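# Line the basket with a towel using two arms

## Task

Spread the towel inside the basket so it rests on the basket's floor and reaches close to each of the two end walls. No high fold may stick up away from the walls. Along both long sides of the basket, the towel must drape well down over the rim on the outside.

## Robot and tools

Robot: two arms on a table. left_arm carries a five-finger left hand and right_arm a five-finger right hand; the left hand mirrors the right. Base positions in the scene frame are left_arm (+0.055, +0.445, +0.001) m and right_arm (+0.040, -0.336, 0) m, each turned only slightly about z. A post stands on the floor behind the arms.

Frames. Scene frame: origin at table-top height halfway between the arms, +z up, +x away from the robot over the table, +y toward left_arm. Fixed cameras and the table use this frame. Each arm reports its hand pose, velocities and Hand target in its own base frame, and offsets are taken along that arm's base axes. Rotations turn about the Hand target's position. The hand point sits 0.05 m in front of the palm and 0.15 m from the wrist flange. Its +z runs along the straight fingers, +y out of the palm, and +x across the palm away from the thumb on the right hand, toward the thumb on the left. Straight fingers extend about 0.06 to 0.07 m past it. With fingers level the wrist can hang up to 0.11 m (palm down) or 0.23 m (palm up) below the point and may hit the table first. A wrist bracket on the little-finger side can also strike things.

A row is 28 numbers, each in [-1, 1], always for both arms: left_arm dx, dy, dz, rx, ry, rz, then the left hand's eight numbers, then right_arm's six pose numbers and the right hand's eight. The pose numbers are an offset from that arm's Hand target as it stood when the action (or move) began, not from the previous row; 1.0 equals 0.6 m or 180 degrees, and rx, ry, rz form one rotation vector. All six at 0 asks nothing new of an arm. The hand numbers are absolute settings, in this order: thumb_turn (-1 beside palm, +1 in front of it), thumb_bend, index, middle, ring, little (-1 straight/open, +1 fully curled), force_limit (-1 about 0 N up to +1 about 10 N at the fingertip, 15 N for the two thumb motors), speed (-1 almost still, full speed from +0.48 upward). To keep a hand unchanged, resend the eight hand numbers of the last row actually run for it; before any row has run, use its hand_measured plus hand_force_limit and hand_speed. Close slowly (speed -0.94 or lower) for a gentle grip. Thumb in front plus fingers holds items about 0.035 to 0.065 m thick; thumb tip against index pad can pinch thin or light material.

Tools.
execute_actions: actions is a list of actions; each action holds up to 15 rows at 1/30 s per row, and a short action repeats its last row to 15 steps. cameras lists camera names, ["all"], or []; an empty actions list returns images by default. Results include step readings of end_effector_position.
move: target is one row or up to 15 rows; every row's offsets count from the same starting Hand target. speed is path top speed in m/s (0.002 to 3.6, default 0.25; turning rate twice that in rad/s), one value or one per target. blend, in m, rounds corners in a list (0 stops at each). stop_force, 3 to 120 N, one value for both arms, ends an arm's path when its wrist sensor feels that much push against its motion; the arm then backs off to just before the push. With stop_force all rows need identical hand numbers, and it is unreliable while the hand turns; use slow speeds (about 0.005 to 0.02 m/s) for touches. zero (default true) rezeroes the sensor before the move. blocking=false returns early and cannot be combined with stop_force. Paths run in straight lines, never avoid obstacles, and all last at most 10 s. The result adds a move: line such as done, off_target, moving, held or fault, plus limits=paced (pose clipped) or limits=held (steps withheld).
wait: seconds, 0 to 3600; lets the scene run.
stop: brakes a running move.
zoom_image: camera (cam_head_left, cam_head_right or cam_high) and region [x0, y0, x1, y1] in pixels, at most 504 by 504, from the newest image.
show_instructions: shows the reference pages.
zero_wrist_force: arm is left_arm or right_arm.
finished_scene: ends the scene for good; the towel must stay lined in place without the robot.

Results: end_effector_position in m, end_effector_quat_wxyz, velocities, Hand target (the last commanded pose after clipping; the hand often rests a little short of it), joint positions and torques, Wrist force/torque along the hand point axes plus the peak since last shown, and hand_measured, hand_stopped_by (moving, target, force, stalled, fault) and hand_load_n per motor, in the hand-number order. A lost grip shows as load falling near zero. Cameras are cam_head_left, cam_head_right and cam_high, each 896x504.

Cautions. Orientation commands are clipped to 32 degrees from the measured one per step. The arms are stiff: aiming even slightly beyond a firm contact can trigger a fault stop (about 150 N net force, or wrist torque near 13 to 19 N m), freezing that arm for 10 s. A clearance check blocks arm-to-arm approaches, yet contact between arms can still end the scene, and one hand must never grip the other's fingers. Moves bringing a wrist near its own base axis are refused; route around the base. Motors overheat from long holds, stretched poses or pushing at unreachable targets. Avoid dropping the towel or basket, fast swings, slams and hard pushes, and never let anything leave the table.

Each tool is called after ">>>" as name(argument=value, ...), one argument or row to a line, values as JSON.

Reference images:

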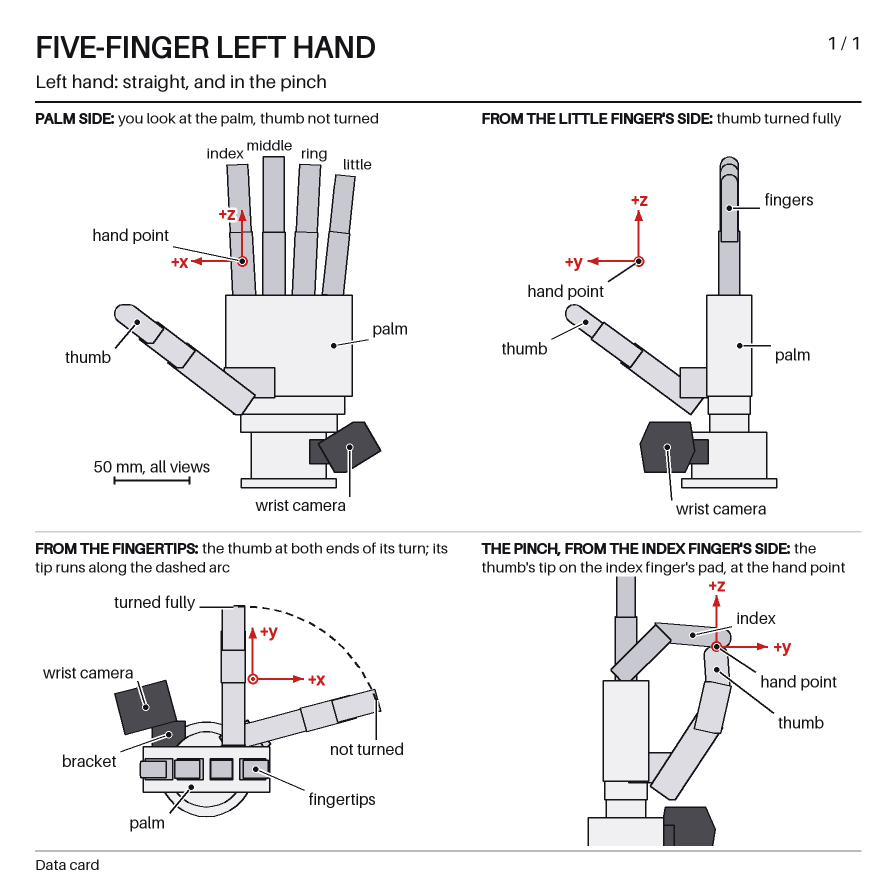

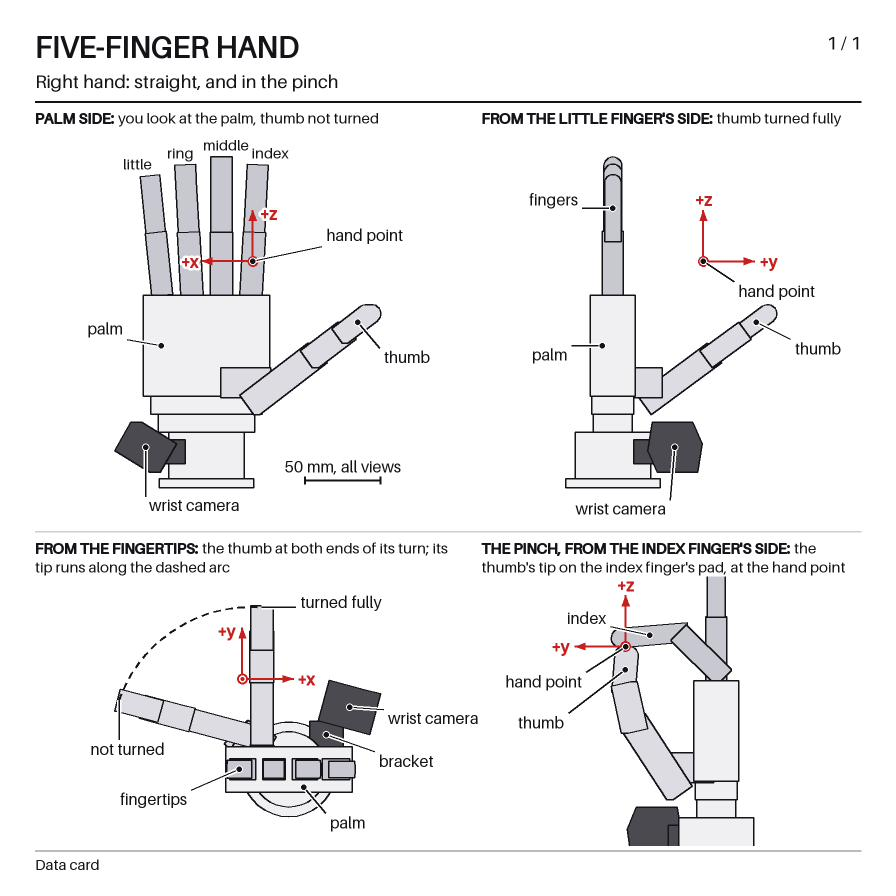

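## Session

>>> execute_actions(
  actions=[],
)

Scene clock: 0.00 s.
left_arm: end_effector_position=(+0.6816, -0.0653, +0.2012) hand_measured=(-1.000, -1.000, -1.000, -1.000, -1.000, -1.000) hand_load_n=(+0.0, +0.0, +0.0, +0.0, +0.0, +0.0) hand_stopped_by=(target, target, target, target, target, target) hand_force_limit=0.00 hand_speed=-0.80 end_effector_quat_wxyz=(-0.363, +0.722, -0.466, +0.361) | right_arm: end_effector_position=(+0.3811, -0.2990, +0.2469) hand_measured=(-1.000, -1.000, -1.000, -1.000, -1.000, -1.000) hand_load_n=(+0.0, +0.0, +0.0, +0.0, +0.0, +0.0) hand_stopped_by=(target, target, target, target, target, target) hand_force_limit=0.00 hand_speed=-0.80 end_effector_quat_wxyz=(-0.018, +0.747, +0.589, +0.308)
Joint positions: left_arm=[3.285 -1.904 -1.522 2.927 -1.633 2.899] | right_arm=[-1.336 -1.265 1.674 1.492 1.027 -1.193]
Joint velocities: within noise
Joint torques (N m): no reading
Wrist force (N): no reading
Wrist torque (N m): no reading
Wrist force, peak (N): no reading
Hand target: left_arm +0.6816, -0.0653, +0.2012; -0.363, +0.722, -0.466, +0.361 | right_arm +0.3811, -0.2990, +0.2469; -0.018, +0.747, +0.589, +0.308

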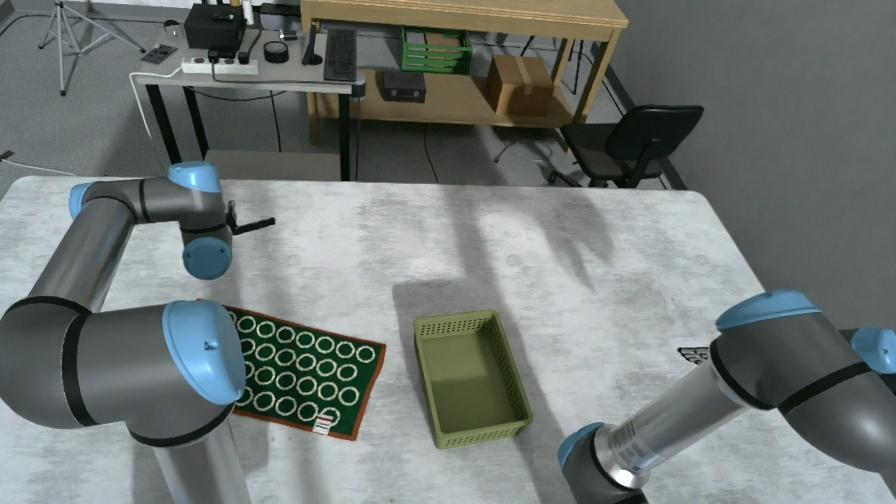

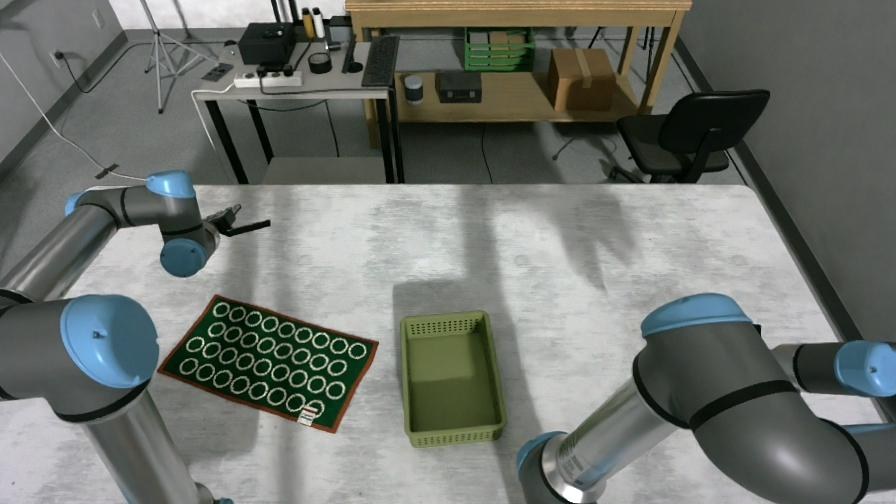

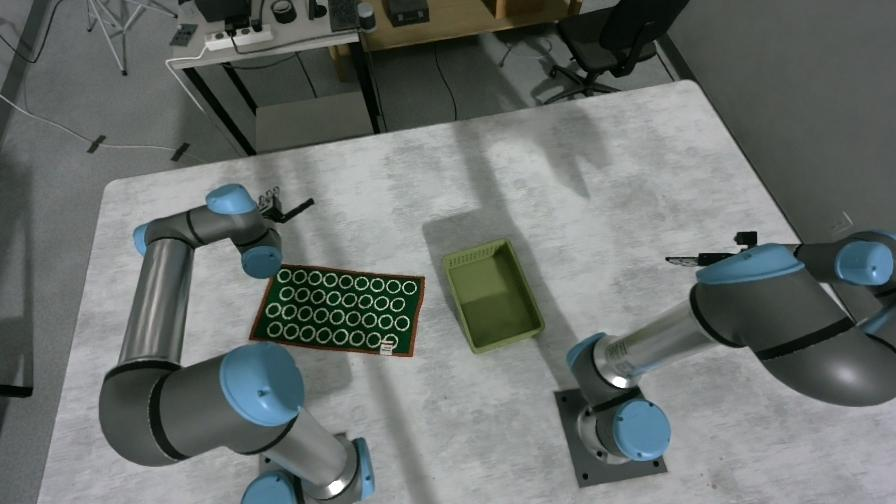

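>>> zoom_image(
  camera="cam_head_right",
  region=[140, 270, 400, 460],
)

>>> zoom_image(
  camera="cam_head_right",
  region=[380, 290, 540, 460],
)

>>> zoom_image(
  camera="cam_head_left",
  region=[390, 290, 550, 460],
)

>>> zoom_image(
  camera="cam_high",
  region=[240, 220, 560, 370],
)

Scaled by 1.938 from the camera's image (finer frame: 1280x720).

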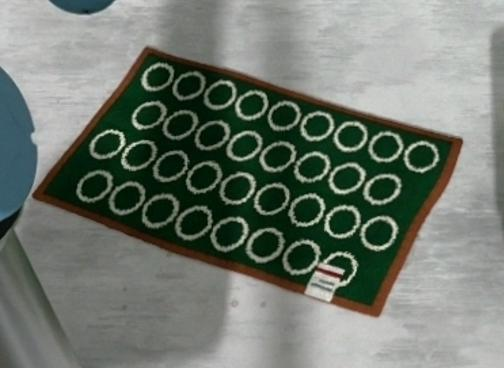

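Scaled by 2.965 from the camera's image (finer frame: 1280x720).

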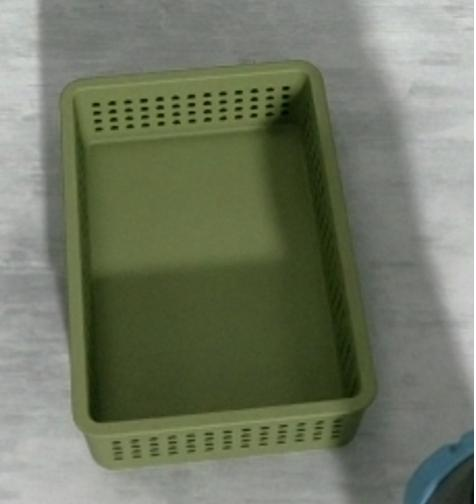

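Scaled by 2.965 from the camera's image (finer frame: 1280x720).

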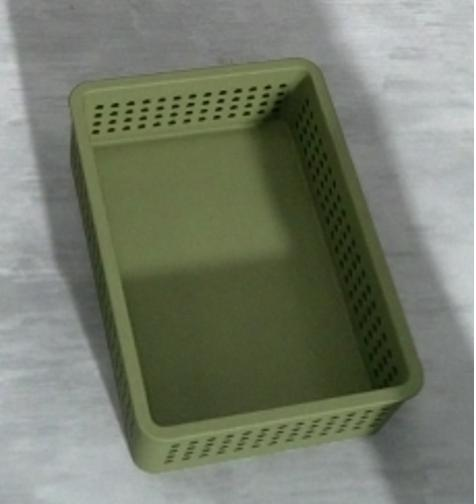

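Scaled by 1.575 from the camera's image (finer frame: 1280x720).

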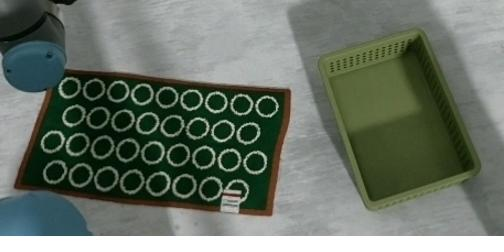

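>>> move(
  target=[
    [-0.3,-0.12,0.15,0.065,0.0132,-0.352,0.8,-0.5,-0.1,-0.1,1,1,-0.4,0,0,0,0,0,0,0,-1,-1,-1,-1,-1,-1,0,-0.8],
    [-0.36,-0.35,0.1,0.129,0.0264,-0.704,1,-0.5,-0.1,-0.1,1,1,-0.4,0,0,0,0,0,0,0,-1,-1,-1,-1,-1,-1,0,-0.8],
  ],
  speed=0.2,
  cameras=["all"],
)

Scene clock: 23.93 s.
left_arm: end_effector_position=(+0.4656, -0.2753, +0.2612) hand_measured=(+1.000, -0.500, -1.000, -0.100, +1.000, +1.000) hand_load_n=(+0.0, +0.0, +0.0, +0.5, +0.0, +0.0) hand_stopped_by=(target, target, fault, target, target, target) hand_force_limit=-0.40 hand_speed=0.00 end_effector_quat_wxyz=(-0.062, +0.149, +0.912, -0.377) | right_arm: end_effector_position=(+0.3811, -0.2990, +0.2469) hand_measured=(-1.000, -1.000, -1.000, -1.000, -1.000, -1.000) hand_load_n=(+0.0, +0.0, +0.0, +0.0, +0.0, +0.0) hand_stopped_by=(target, target, target, target, target, target) hand_force_limit=0.00 hand_speed=-0.80 end_effector_quat_wxyz=(-0.018, +0.747, +0.589, +0.308)
Joint positions: left_arm=[3.096 -2.204 -1.067 1.432 -0.824 5.097] | right_arm=[-1.336 -1.265 1.674 1.492 1.027 -1.193]
Joint torques (N m): left_arm=[-7.59 29.21 31.92 -5.44 -0.82 2.96] | right_arm=[1.42 -29.95 -15.91 2.8 -0.78 -0.13]
Wrist force (N): left_arm=[1.0 0.2 0.1] | right_arm=[0.2 0.0 0.1]
Wrist torque (N m): left_arm=[0.10 -0.14 -0.02] | right_arm=[-0.01 -0.03 0.01]
Wrist force, peak (N): left_arm=[0.6 1.2 -0.2] | right_arm=[0.3 -0.5 -0.1]
Hand target: left_arm +0.4656, -0.2753, +0.2612; -0.062, +0.149, +0.912, -0.377 | right_arm +0.3811, -0.2990, +0.2469; -0.018, +0.747, +0.589, +0.308
Off the commanded pose: left_arm 0.000 m, 0 deg | right_arm 0.000 m, 0 deg.
move: done

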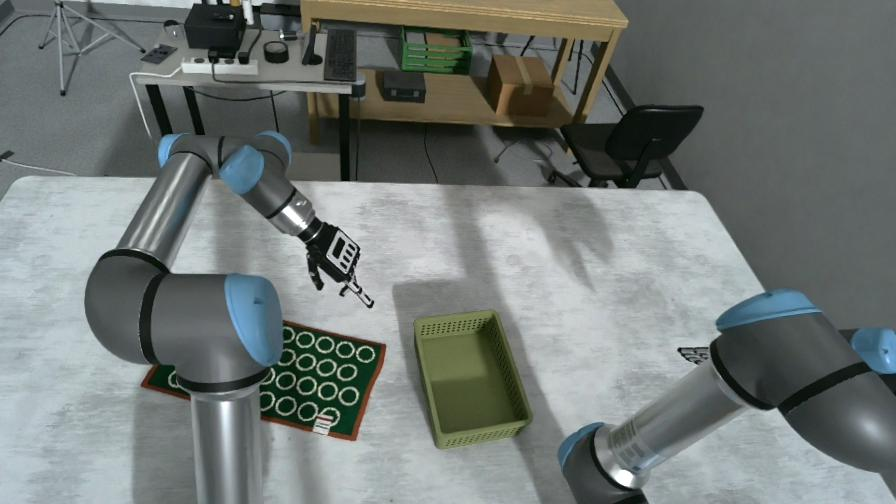

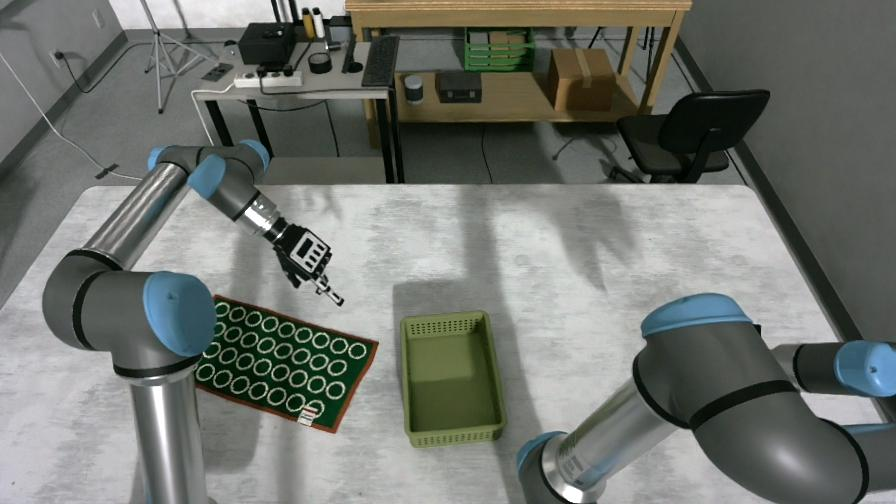

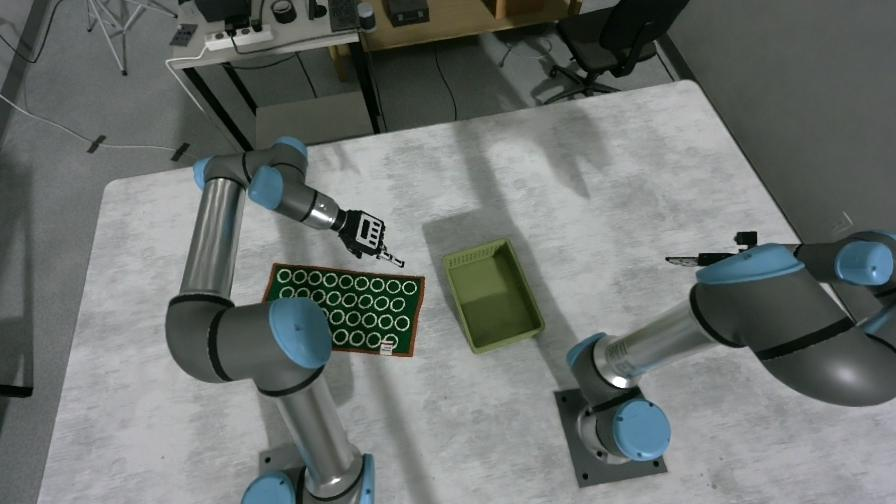

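>>> move(
  target=[0,0,0,0,0,0,1,-0.1,-1,0.3,1,1,-0.8,-0.6,0,0,0,0,0,0,0.8,-0.5,-0.1,-0.1,1,1,-0.4,-0.3],
  cameras=["all"],
)

>>> zoom_image(
  camera="cam_high",
  region=[320, 180, 420, 280],
)

>>> zoom_image(
  camera="cam_head_left",
  region=[290, 200, 400, 320],
)

Scene clock: 26.60 s.
left_arm: end_effector_position=(+0.4656, -0.2753, +0.2612) hand_measured=(+1.000, -0.294, -1.000, +0.296, +1.000, +1.000) hand_load_n=(+0.0, +2.5, +0.0, +6.0, +0.0, +0.0) hand_stopped_by=(target, force, fault, force, target, target) hand_force_limit=-0.80 hand_speed=-0.60 end_effector_quat_wxyz=(-0.062, +0.149, +0.912, -0.377) | right_arm: end_effector_position=(+0.3811, -0.2990, +0.2469) hand_measured=(+0.800, -0.500, -0.100, -0.100, +1.000, +1.000) hand_load_n=(+0.0, +0.0, +0.0, +0.0, +0.0, +0.5) hand_stopped_by=(target, target, target, target, target, target) hand_force_limit=-0.40 hand_speed=-0.30 end_effector_quat_wxyz=(-0.018, +0.747, +0.589, +0.308)
Joint positions: left_arm=[3.096 -2.204 -1.067 1.432 -0.824 5.097] | right_arm=[-1.336 -1.265 1.674 1.492 1.027 -1.193]
Joint torques (N m): left_arm=[-6.18 29.02 32.31 -5.09 -0.35 2.91] | right_arm=[1.72 -29.67 -15.87 2.9 -0.96 -0.12]
Wrist force (N): left_arm=[1.1 0.1 0.0] | right_arm=[0.0 -0.1 0.0]
Wrist torque (N m): left_arm=[0.09 -0.16 -0.01] | right_arm=[-0.01 0.02 0.00]
Wrist force, peak (N): left_arm=[1.3 0.0 0.3] | right_arm=[0.2 -0.4 -0.3]
Hand target: left_arm +0.4656, -0.2753, +0.2612; -0.062, +0.149, +0.912, -0.377 | right_arm +0.3811, -0.2990, +0.2469; -0.018, +0.747, +0.589, +0.308
Off the commanded pose: left_arm 0.000 m, 0 deg | right_arm 0.000 m, 0 deg.
move: done

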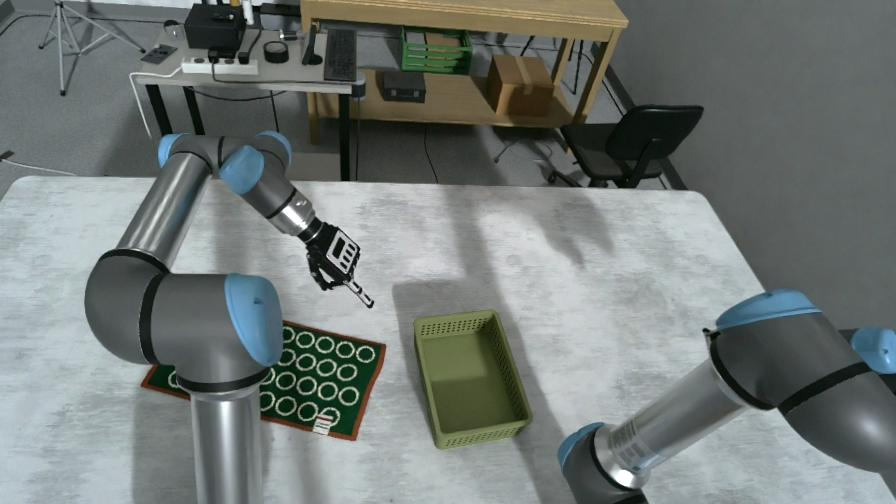

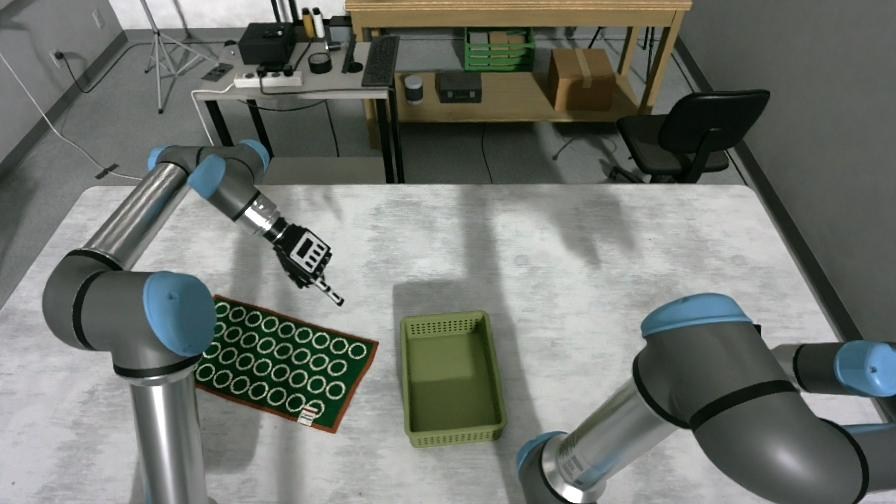

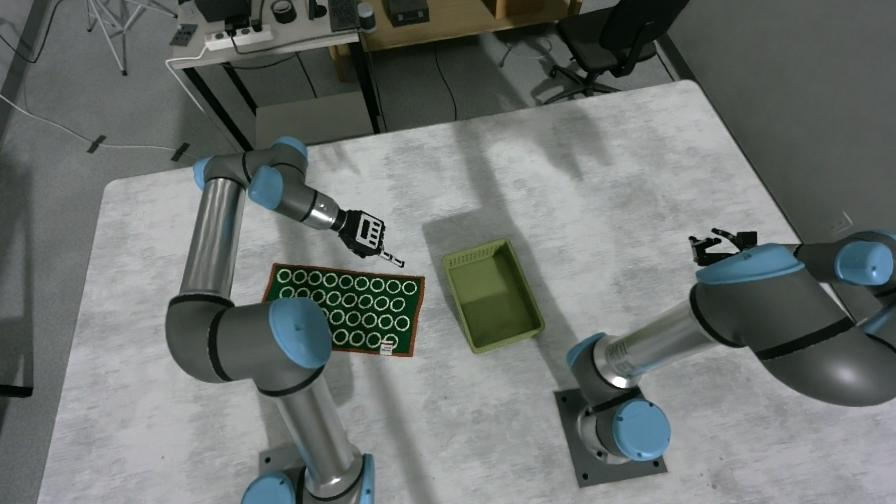

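Scaled by 5.040 from the camera's image (finer frame: 1280x720).

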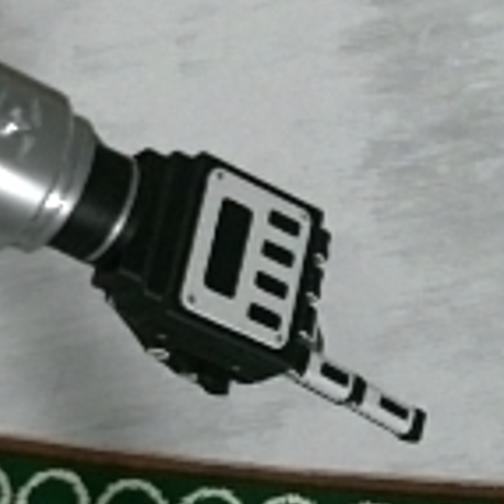

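Scaled by 4.200 from the camera's image (finer frame: 1280x720).

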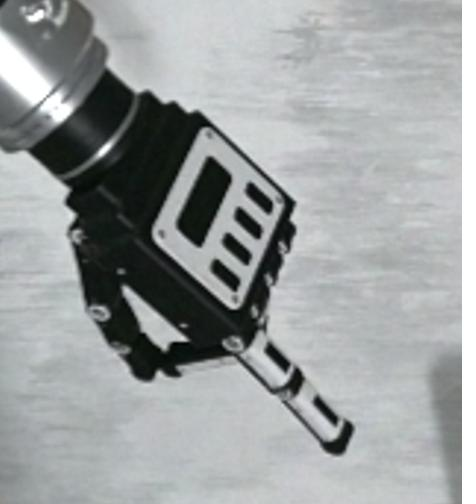

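>>> move(
  target=[-0.0125,-0.167,-0.31,-0.0527,0.0176,0,1,-0.5,-1,0,1,1,-0.4,-0.3,0,0,0,0,0,0,0.8,-0.5,-0.1,-0.1,1,1,-0.4,-0.3],
  cameras=["all"],
  speed=0.1,
)

>>> zoom_image(
  camera="cam_high",
  region=[340, 210, 460, 330],
)

>>> zoom_image(
  camera="cam_head_right",
  region=[300, 270, 420, 390],
)

>>> zoom_image(
  camera="cam_head_left",
  region=[310, 270, 430, 390],
)

Scene clock: 31.07 s.
left_arm: end_effector_position=(+0.4581, -0.3755, +0.0753) hand_measured=(+1.000, -0.500, -1.000, +0.000, +1.000, +1.000) hand_load_n=(+0.0, +0.0, +0.0, +0.0, +0.0, +0.0) hand_stopped_by=(target, target, fault, target, target, target) hand_force_limit=-0.40 hand_speed=-0.30 end_effector_quat_wxyz=(-0.074, +0.144, +0.875, -0.455) | right_arm: end_effector_position=(+0.3811, -0.2990, +0.2469) hand_measured=(+0.800, -0.500, -0.100, -0.100, +1.000, +1.000) hand_load_n=(+0.0, +0.0, +0.5, +0.5, +0.0, +0.0) hand_stopped_by=(target, target, target, target, target, target) hand_force_limit=-0.40 hand_speed=-0.30 end_effector_quat_wxyz=(-0.018, +0.747, +0.589, +0.308)
Joint positions: left_arm=[2.979 -2.441 -1.207 1.852 -0.63 4.99] | right_arm=[-1.336 -1.265 1.674 1.492 1.027 -1.193]
Joint torques (N m): left_arm=[-6.96 33.66 29.97 -0.28 2.94 -2.62] | right_arm=[1.34 -30.16 -16.89 2.94 -0.97 -0.06]
Wrist force (N): left_arm=[0.9 0.1 -0.2] | right_arm=[0.0 -0.1 0.2]
Wrist torque (N m): left_arm=[0.10 -0.13 0.12] | right_arm=[-0.02 0.00 0.01]
Wrist force, peak (N): left_arm=[1.4 -0.4 -0.8] | right_arm=[-0.2 -0.5 0.2]
Hand target: left_arm +0.4581, -0.3755, +0.0752; -0.074, +0.144, +0.875, -0.455 | right_arm +0.3811, -0.2990, +0.2469; -0.018, +0.747, +0.589, +0.308
Off the commanded pose: left_arm 0.000 m, 0 deg | right_arm 0.000 m, 0 deg.
move: done

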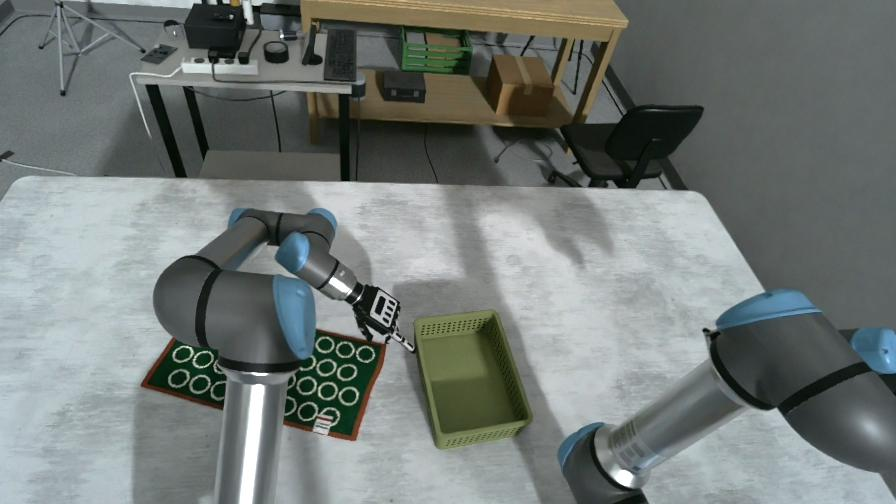

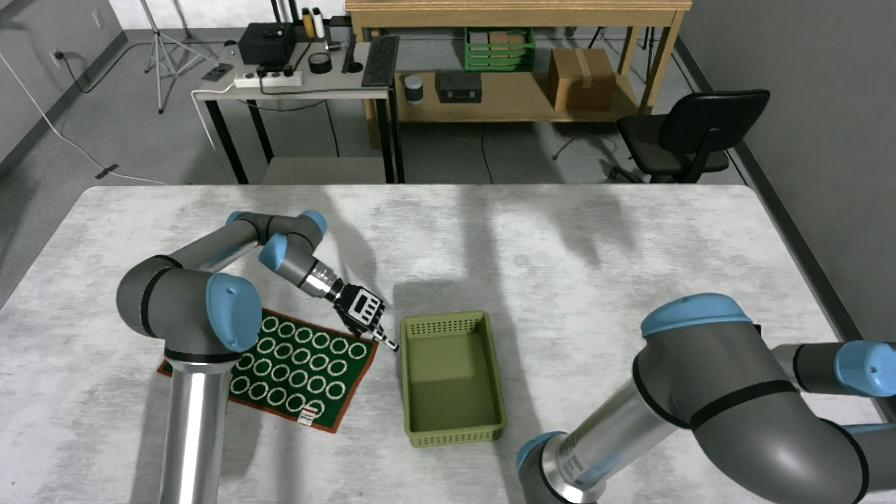

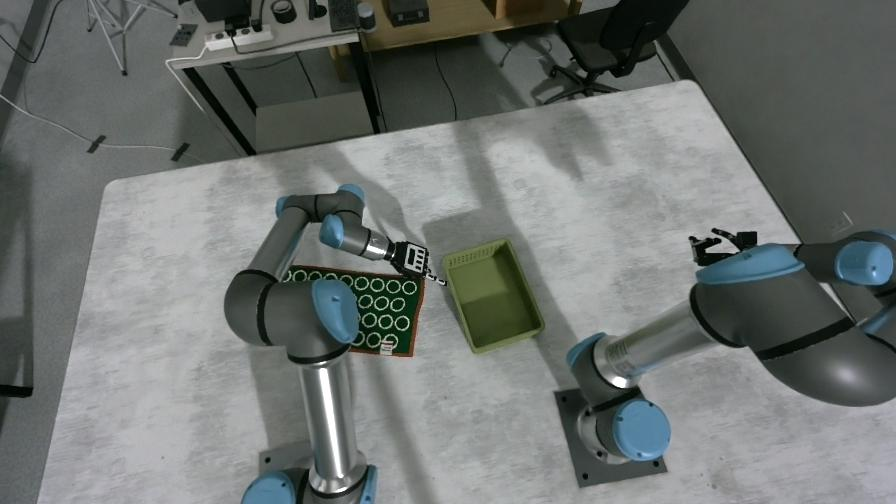

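Scaled by 4.200 from the camera's image (finer frame: 1280x720).

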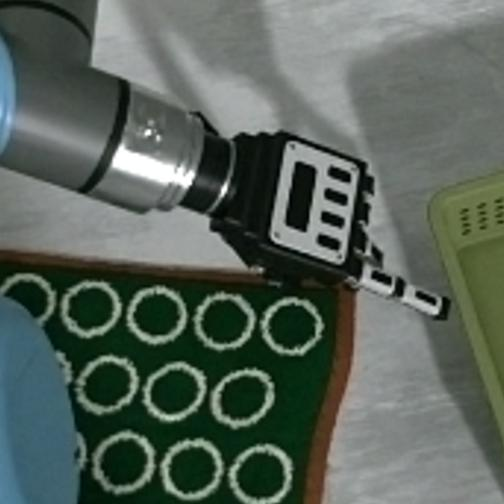

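Scaled by 4.200 from the camera's image (finer frame: 1280x720).

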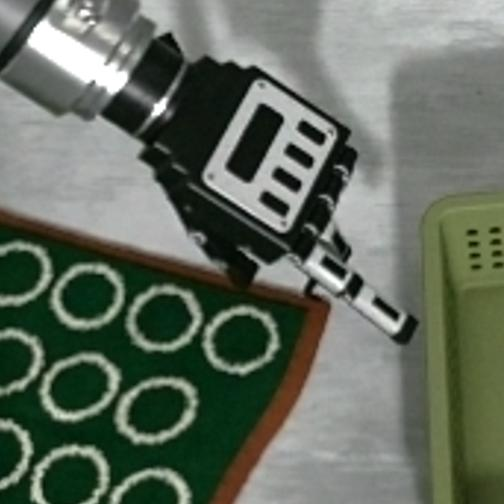

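Scaled by 4.200 from the camera's image (finer frame: 1280x720).

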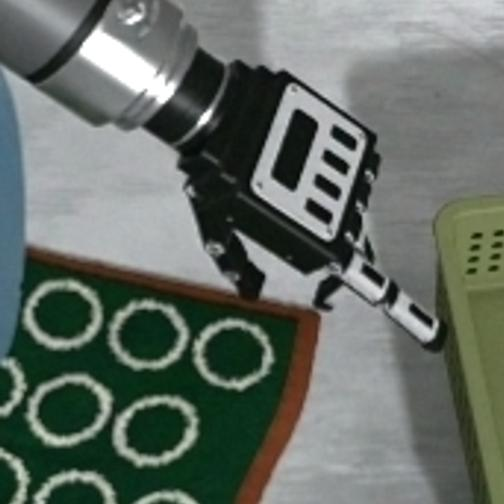

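>>> move(
  target=[0,0,-0.0955,0,0,0,1,-0.3,-1,0,1,1,-0.4,-0.3,0,0,0,0,0,0,0.8,-0.5,-0.1,-0.1,1,1,-0.4,-0.3],
  cameras=["all"],
  speed=0.04,
  stop_force=6,
)

>>> zoom_image(
  camera="cam_head_right",
  region=[320, 290, 420, 390],
)

>>> zoom_image(
  camera="cam_head_left",
  region=[330, 290, 430, 390],
)

Scene clock: 35.37 s.
left_arm: end_effector_position=(+0.4581, -0.3755, +0.0270) hand_measured=(+1.000, -0.300, -1.000, +0.000, +1.000, +1.000) hand_load_n=(+0.0, +0.0, +0.0, +0.0, +0.0, +0.0) hand_stopped_by=(target, target, fault, target, target, target) hand_force_limit=-0.40 hand_speed=-0.30 end_effector_quat_wxyz=(-0.074, +0.144, +0.875, -0.455) | right_arm: end_effector_position=(+0.3811, -0.2990, +0.2469) hand_measured=(+0.800, -0.500, -0.100, -0.100, +1.000, +1.000) hand_load_n=(+0.0, +0.0, +0.0, +0.0, +0.0, +0.0) hand_stopped_by=(target, target, target, target, target, target) hand_force_limit=-0.40 hand_speed=-0.30 end_effector_quat_wxyz=(-0.018, +0.747, +0.589, +0.308)
Joint positions: left_arm=[2.979 -2.504 -1.226 1.933 -0.63 4.99] | right_arm=[-1.336 -1.265 1.674 1.492 1.027 -1.193]
Joint torques (N m): left_arm=[0.35 58.77 28.71 -4.95 -0.89 2.55] | right_arm=[1.63 -30.11 -16.78 3.06 -0.97 0.02]
Wrist force (N): left_arm=[1.3 -2.0 -0.9] | right_arm=[0.0 -0.1 0.1]
Wrist torque (N m): left_arm=[0.18 -0.21 0.16] | right_arm=[-0.01 0.00 0.01]
Wrist force, peak (N): left_arm=[0.5 -8.9 -2.8] | right_arm=[0.1 -0.6 0.2]
Hand target: left_arm +0.4581, -0.3755, +0.0270; -0.074, +0.144, +0.875, -0.455 (not the last commanded pose) | right_arm +0.3811, -0.2990, +0.2469; -0.018, +0.747, +0.589, +0.308
Off the commanded pose: left_arm 0.009 m, 0 deg | right_arm 0.000 m, 0 deg.
move: contact (left_arm)

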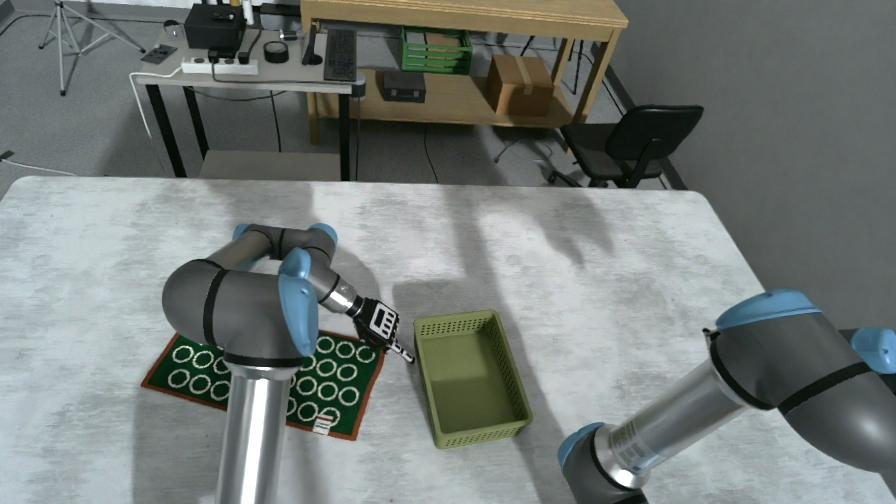

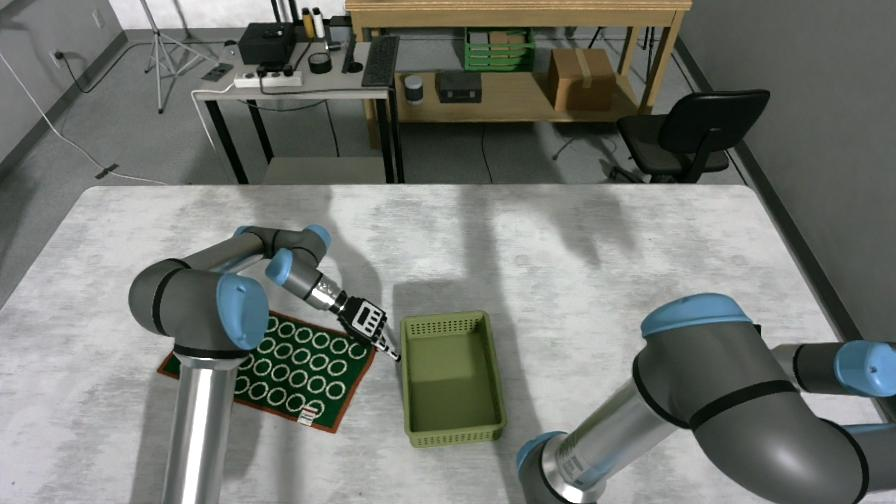

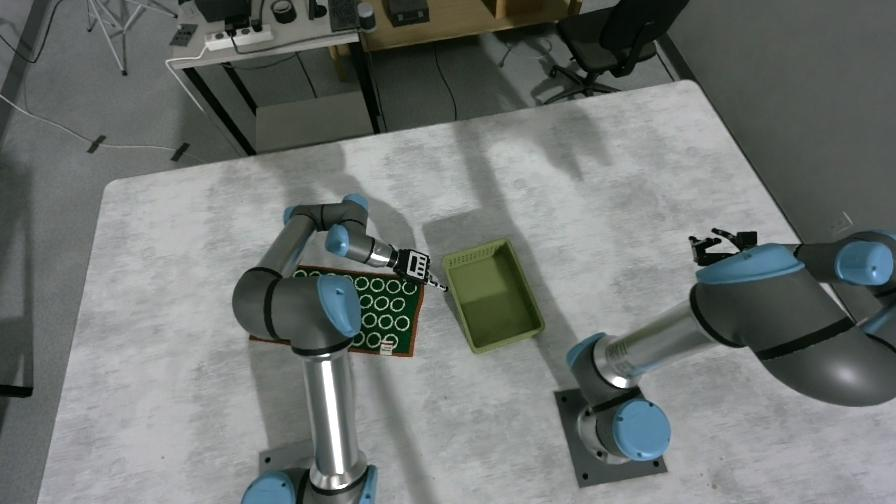

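Scaled by 5.040 from the camera's image (finer frame: 1280x720).

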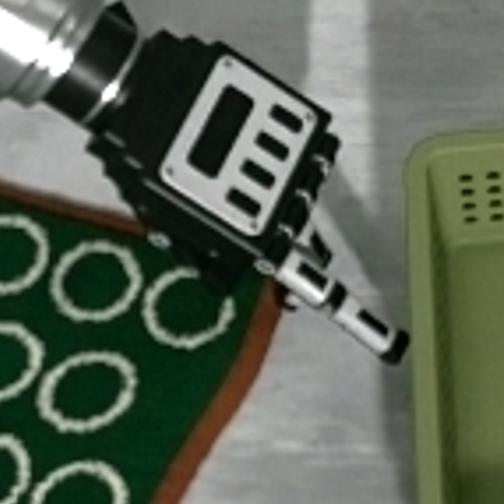

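Scaled by 5.040 from the camera's image (finer frame: 1280x720).

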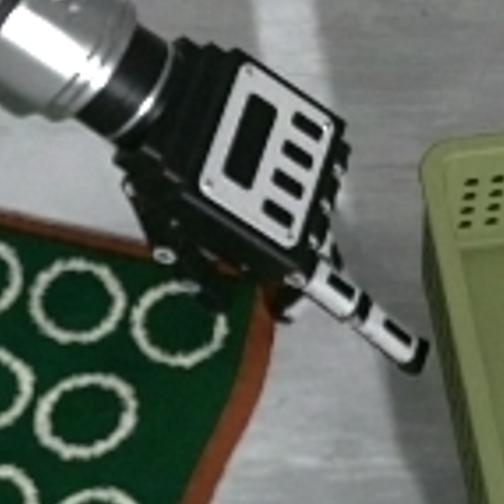

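>>> execute_actions(
  actions=[
    [[0,0,-0.003,0,0,0,1,-0.1,-1,0.5,1,1,-0.4,-0.9,0,0,0,0,0,0,0.8,-0.5,-0.1,-0.1,1,1,-0.4,-0.3]],
    [[0,0,-0.004,0,0,0,1,-0.1,-1,0.5,1,1,-0.4,-0.9,0,0,0,0,0,0,0.8,-0.5,-0.1,-0.1,1,1,-0.4,-0.3]],
    [[0,0,-0.004,0,0,0,1,-0.1,-1,0.5,1,1,-0.4,-0.9,0,0,0,0,0,0,0.8,-0.5,-0.1,-0.1,1,1,-0.4,-0.3]],
    [[0,0,0,0,0,0,1,-0.1,-1,0.5,1,1,-0.4,-0.9,0,0,0,0,0,0,0.8,-0.5,-0.1,-0.1,1,1,-0.4,-0.3]],
  ],
  cameras=["all"],
)

>>> zoom_image(
  camera="cam_head_right",
  region=[320, 290, 420, 390],
)

>>> zoom_image(
  camera="cam_head_left",
  region=[330, 290, 430, 390],
)

Scene clock: 39.03 s.
left_arm: end_effector_position=(+0.4581, -0.3755, +0.0204) hand_measured=(+1.000, -0.162, -1.000, +0.250, +1.000, +1.000) hand_load_n=(+0.5, +5.0, +0.0, +5.5, +0.0, +0.0) hand_stopped_by=(target, force, fault, force, target, target) hand_force_limit=-0.40 hand_speed=-0.90 end_effector_quat_wxyz=(-0.074, +0.144, +0.875, -0.455) | right_arm: end_effector_position=(+0.3811, -0.2990, +0.2469) hand_measured=(+0.800, -0.500, -0.100, -0.100, +1.000, +1.000) hand_load_n=(+0.0, +0.0, +0.0, +0.0, +0.0, +0.0) hand_stopped_by=(target, target, target, target, target, target) hand_force_limit=-0.40 hand_speed=-0.30 end_effector_quat_wxyz=(-0.018, +0.747, +0.589, +0.308)
Joint positions: left_arm=[2.979 -2.514 -1.227 1.944 -0.63 4.99] | right_arm=[-1.336 -1.265 1.674 1.492 1.027 -1.193]
Joint torques (N m): left_arm=[1.04 33.72 2.57 0.01 1.79 1.26] | right_arm=[1.54 -30.36 -16.48 3.13 -1.03 -0.07]
Wrist force (N): left_arm=[0.9 -1.5 -0.8] | right_arm=[0.2 -0.2 0.1]
Wrist torque (N m): left_arm=[0.07 -0.18 0.14] | right_arm=[-0.04 -0.03 0.01]
Wrist force, peak (N): left_arm=[0.9 -9.1 -2.2] | right_arm=[0.5 -0.3 -0.1]
Hand target: left_arm +0.4581, -0.3755, +0.0204; -0.074, +0.144, +0.875, -0.455 | right_arm +0.3811, -0.2990, +0.2469; -0.018, +0.747, +0.589, +0.308
Off the commanded pose: left_arm 0.000 m, 0 deg | right_arm 0.000 m, 0 deg.
Step readings (end_effector_position of left_arm | right_arm):
0: (+0.4581, -0.3755, +0.0270) | (+0.3811, -0.2990, +0.2469)
1: (+0.4581, -0.3755, +0.0270) | (+0.3811, -0.2990, +0.2469)
2: (+0.4581, -0.3755, +0.0268) | (+0.3811, -0.2990, +0.2469)
4: (+0.4582, -0.3756, +0.0262) | (+0.3811, -0.2990, +0.2469)
8: (+0.4582, -0.3756, +0.0255) | (+0.3811, -0.2990, +0.2469)
15: (+0.4581, -0.3755, +0.0252) | (+0.3811, -0.2990, +0.2469)
16: (+0.4581, -0.3755, +0.0252) | (+0.3811, -0.2990, +0.2469)
17: (+0.4581, -0.3755, +0.0248) | (+0.3811, -0.2990, +0.2469)
19: (+0.4581, -0.3755, +0.0236) | (+0.3811, -0.2990, +0.2469)
23: (+0.4581, -0.3755, +0.0229) | (+0.3811, -0.2990, +0.2469)
30: (+0.4581, -0.3755, +0.0228) | (+0.3811, -0.2990, +0.2469)
31: (+0.4581, -0.3755, +0.0228) | (+0.3811, -0.2990, +0.2469)
32: (+0.4581, -0.3755, +0.0223) | (+0.3811, -0.2990, +0.2469)
34: (+0.4581, -0.3755, +0.0213) | (+0.3811, -0.2990, +0.2469)
38: (+0.4581, -0.3755, +0.0206) | (+0.3811, -0.2990, +0.2469)
45: (+0.4581, -0.3755, +0.0204) | (+0.3811, -0.2990, +0.2469)
46: (+0.4581, -0.3755, +0.0204) | (+0.3811, -0.2990, +0.2469)
47: (+0.4581, -0.3755, +0.0204) | (+0.3811, -0.2990, +0.2469)
49: (+0.4581, -0.3755, +0.0204) | (+0.3811, -0.2990, +0.2469)
53: (+0.4581, -0.3755, +0.0204) | (+0.3811, -0.2990, +0.2469)
60: (+0.4581, -0.3755, +0.0204) | (+0.3811, -0.2990, +0.2469)

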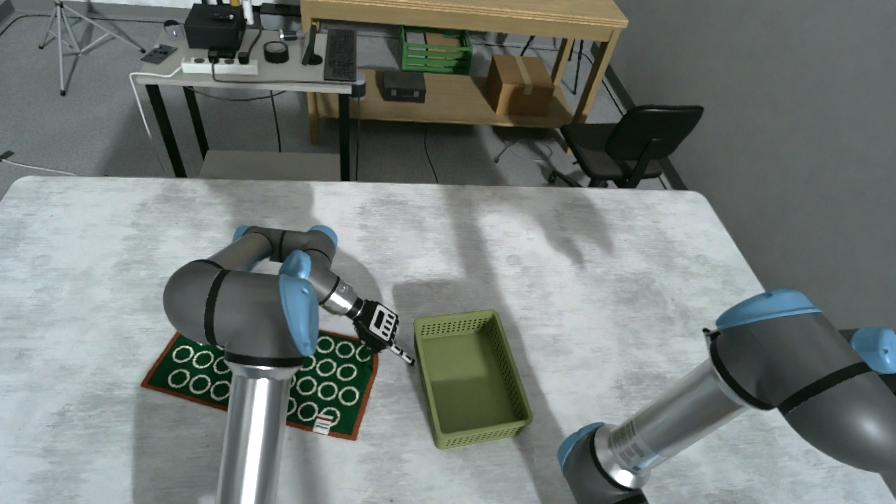

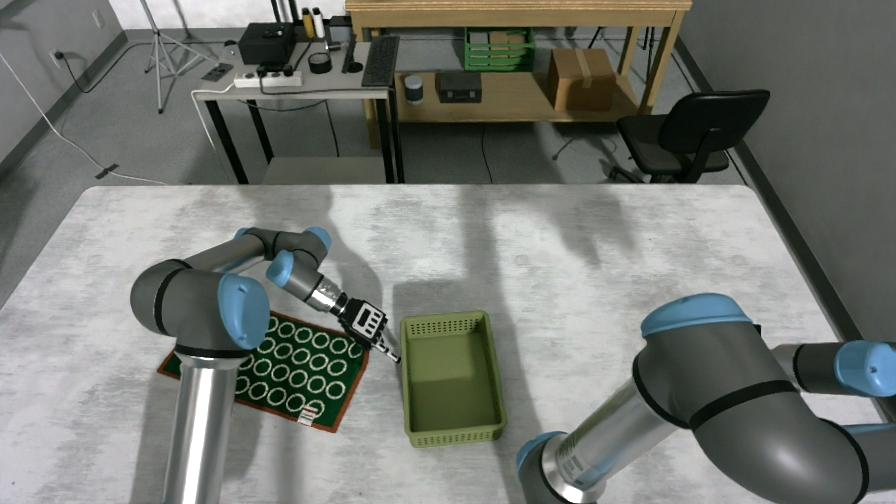

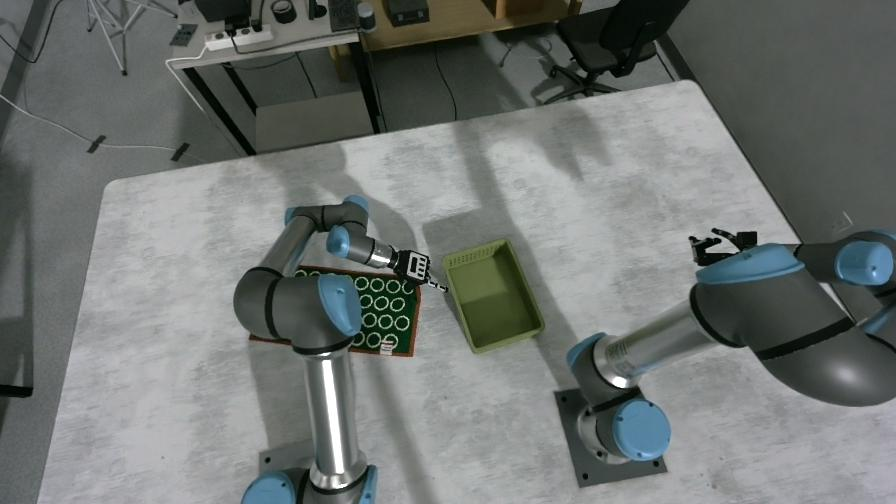

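Scaled by 5.040 from the camera's image (finer frame: 1280x720).

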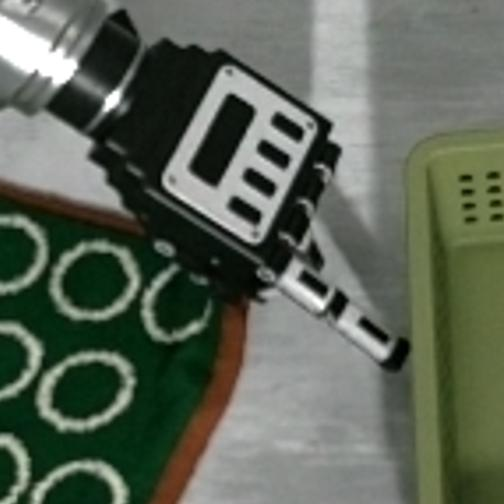

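Scaled by 5.040 from the camera's image (finer frame: 1280x720).

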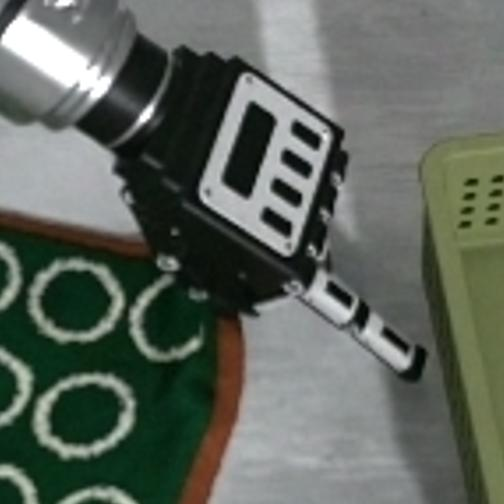

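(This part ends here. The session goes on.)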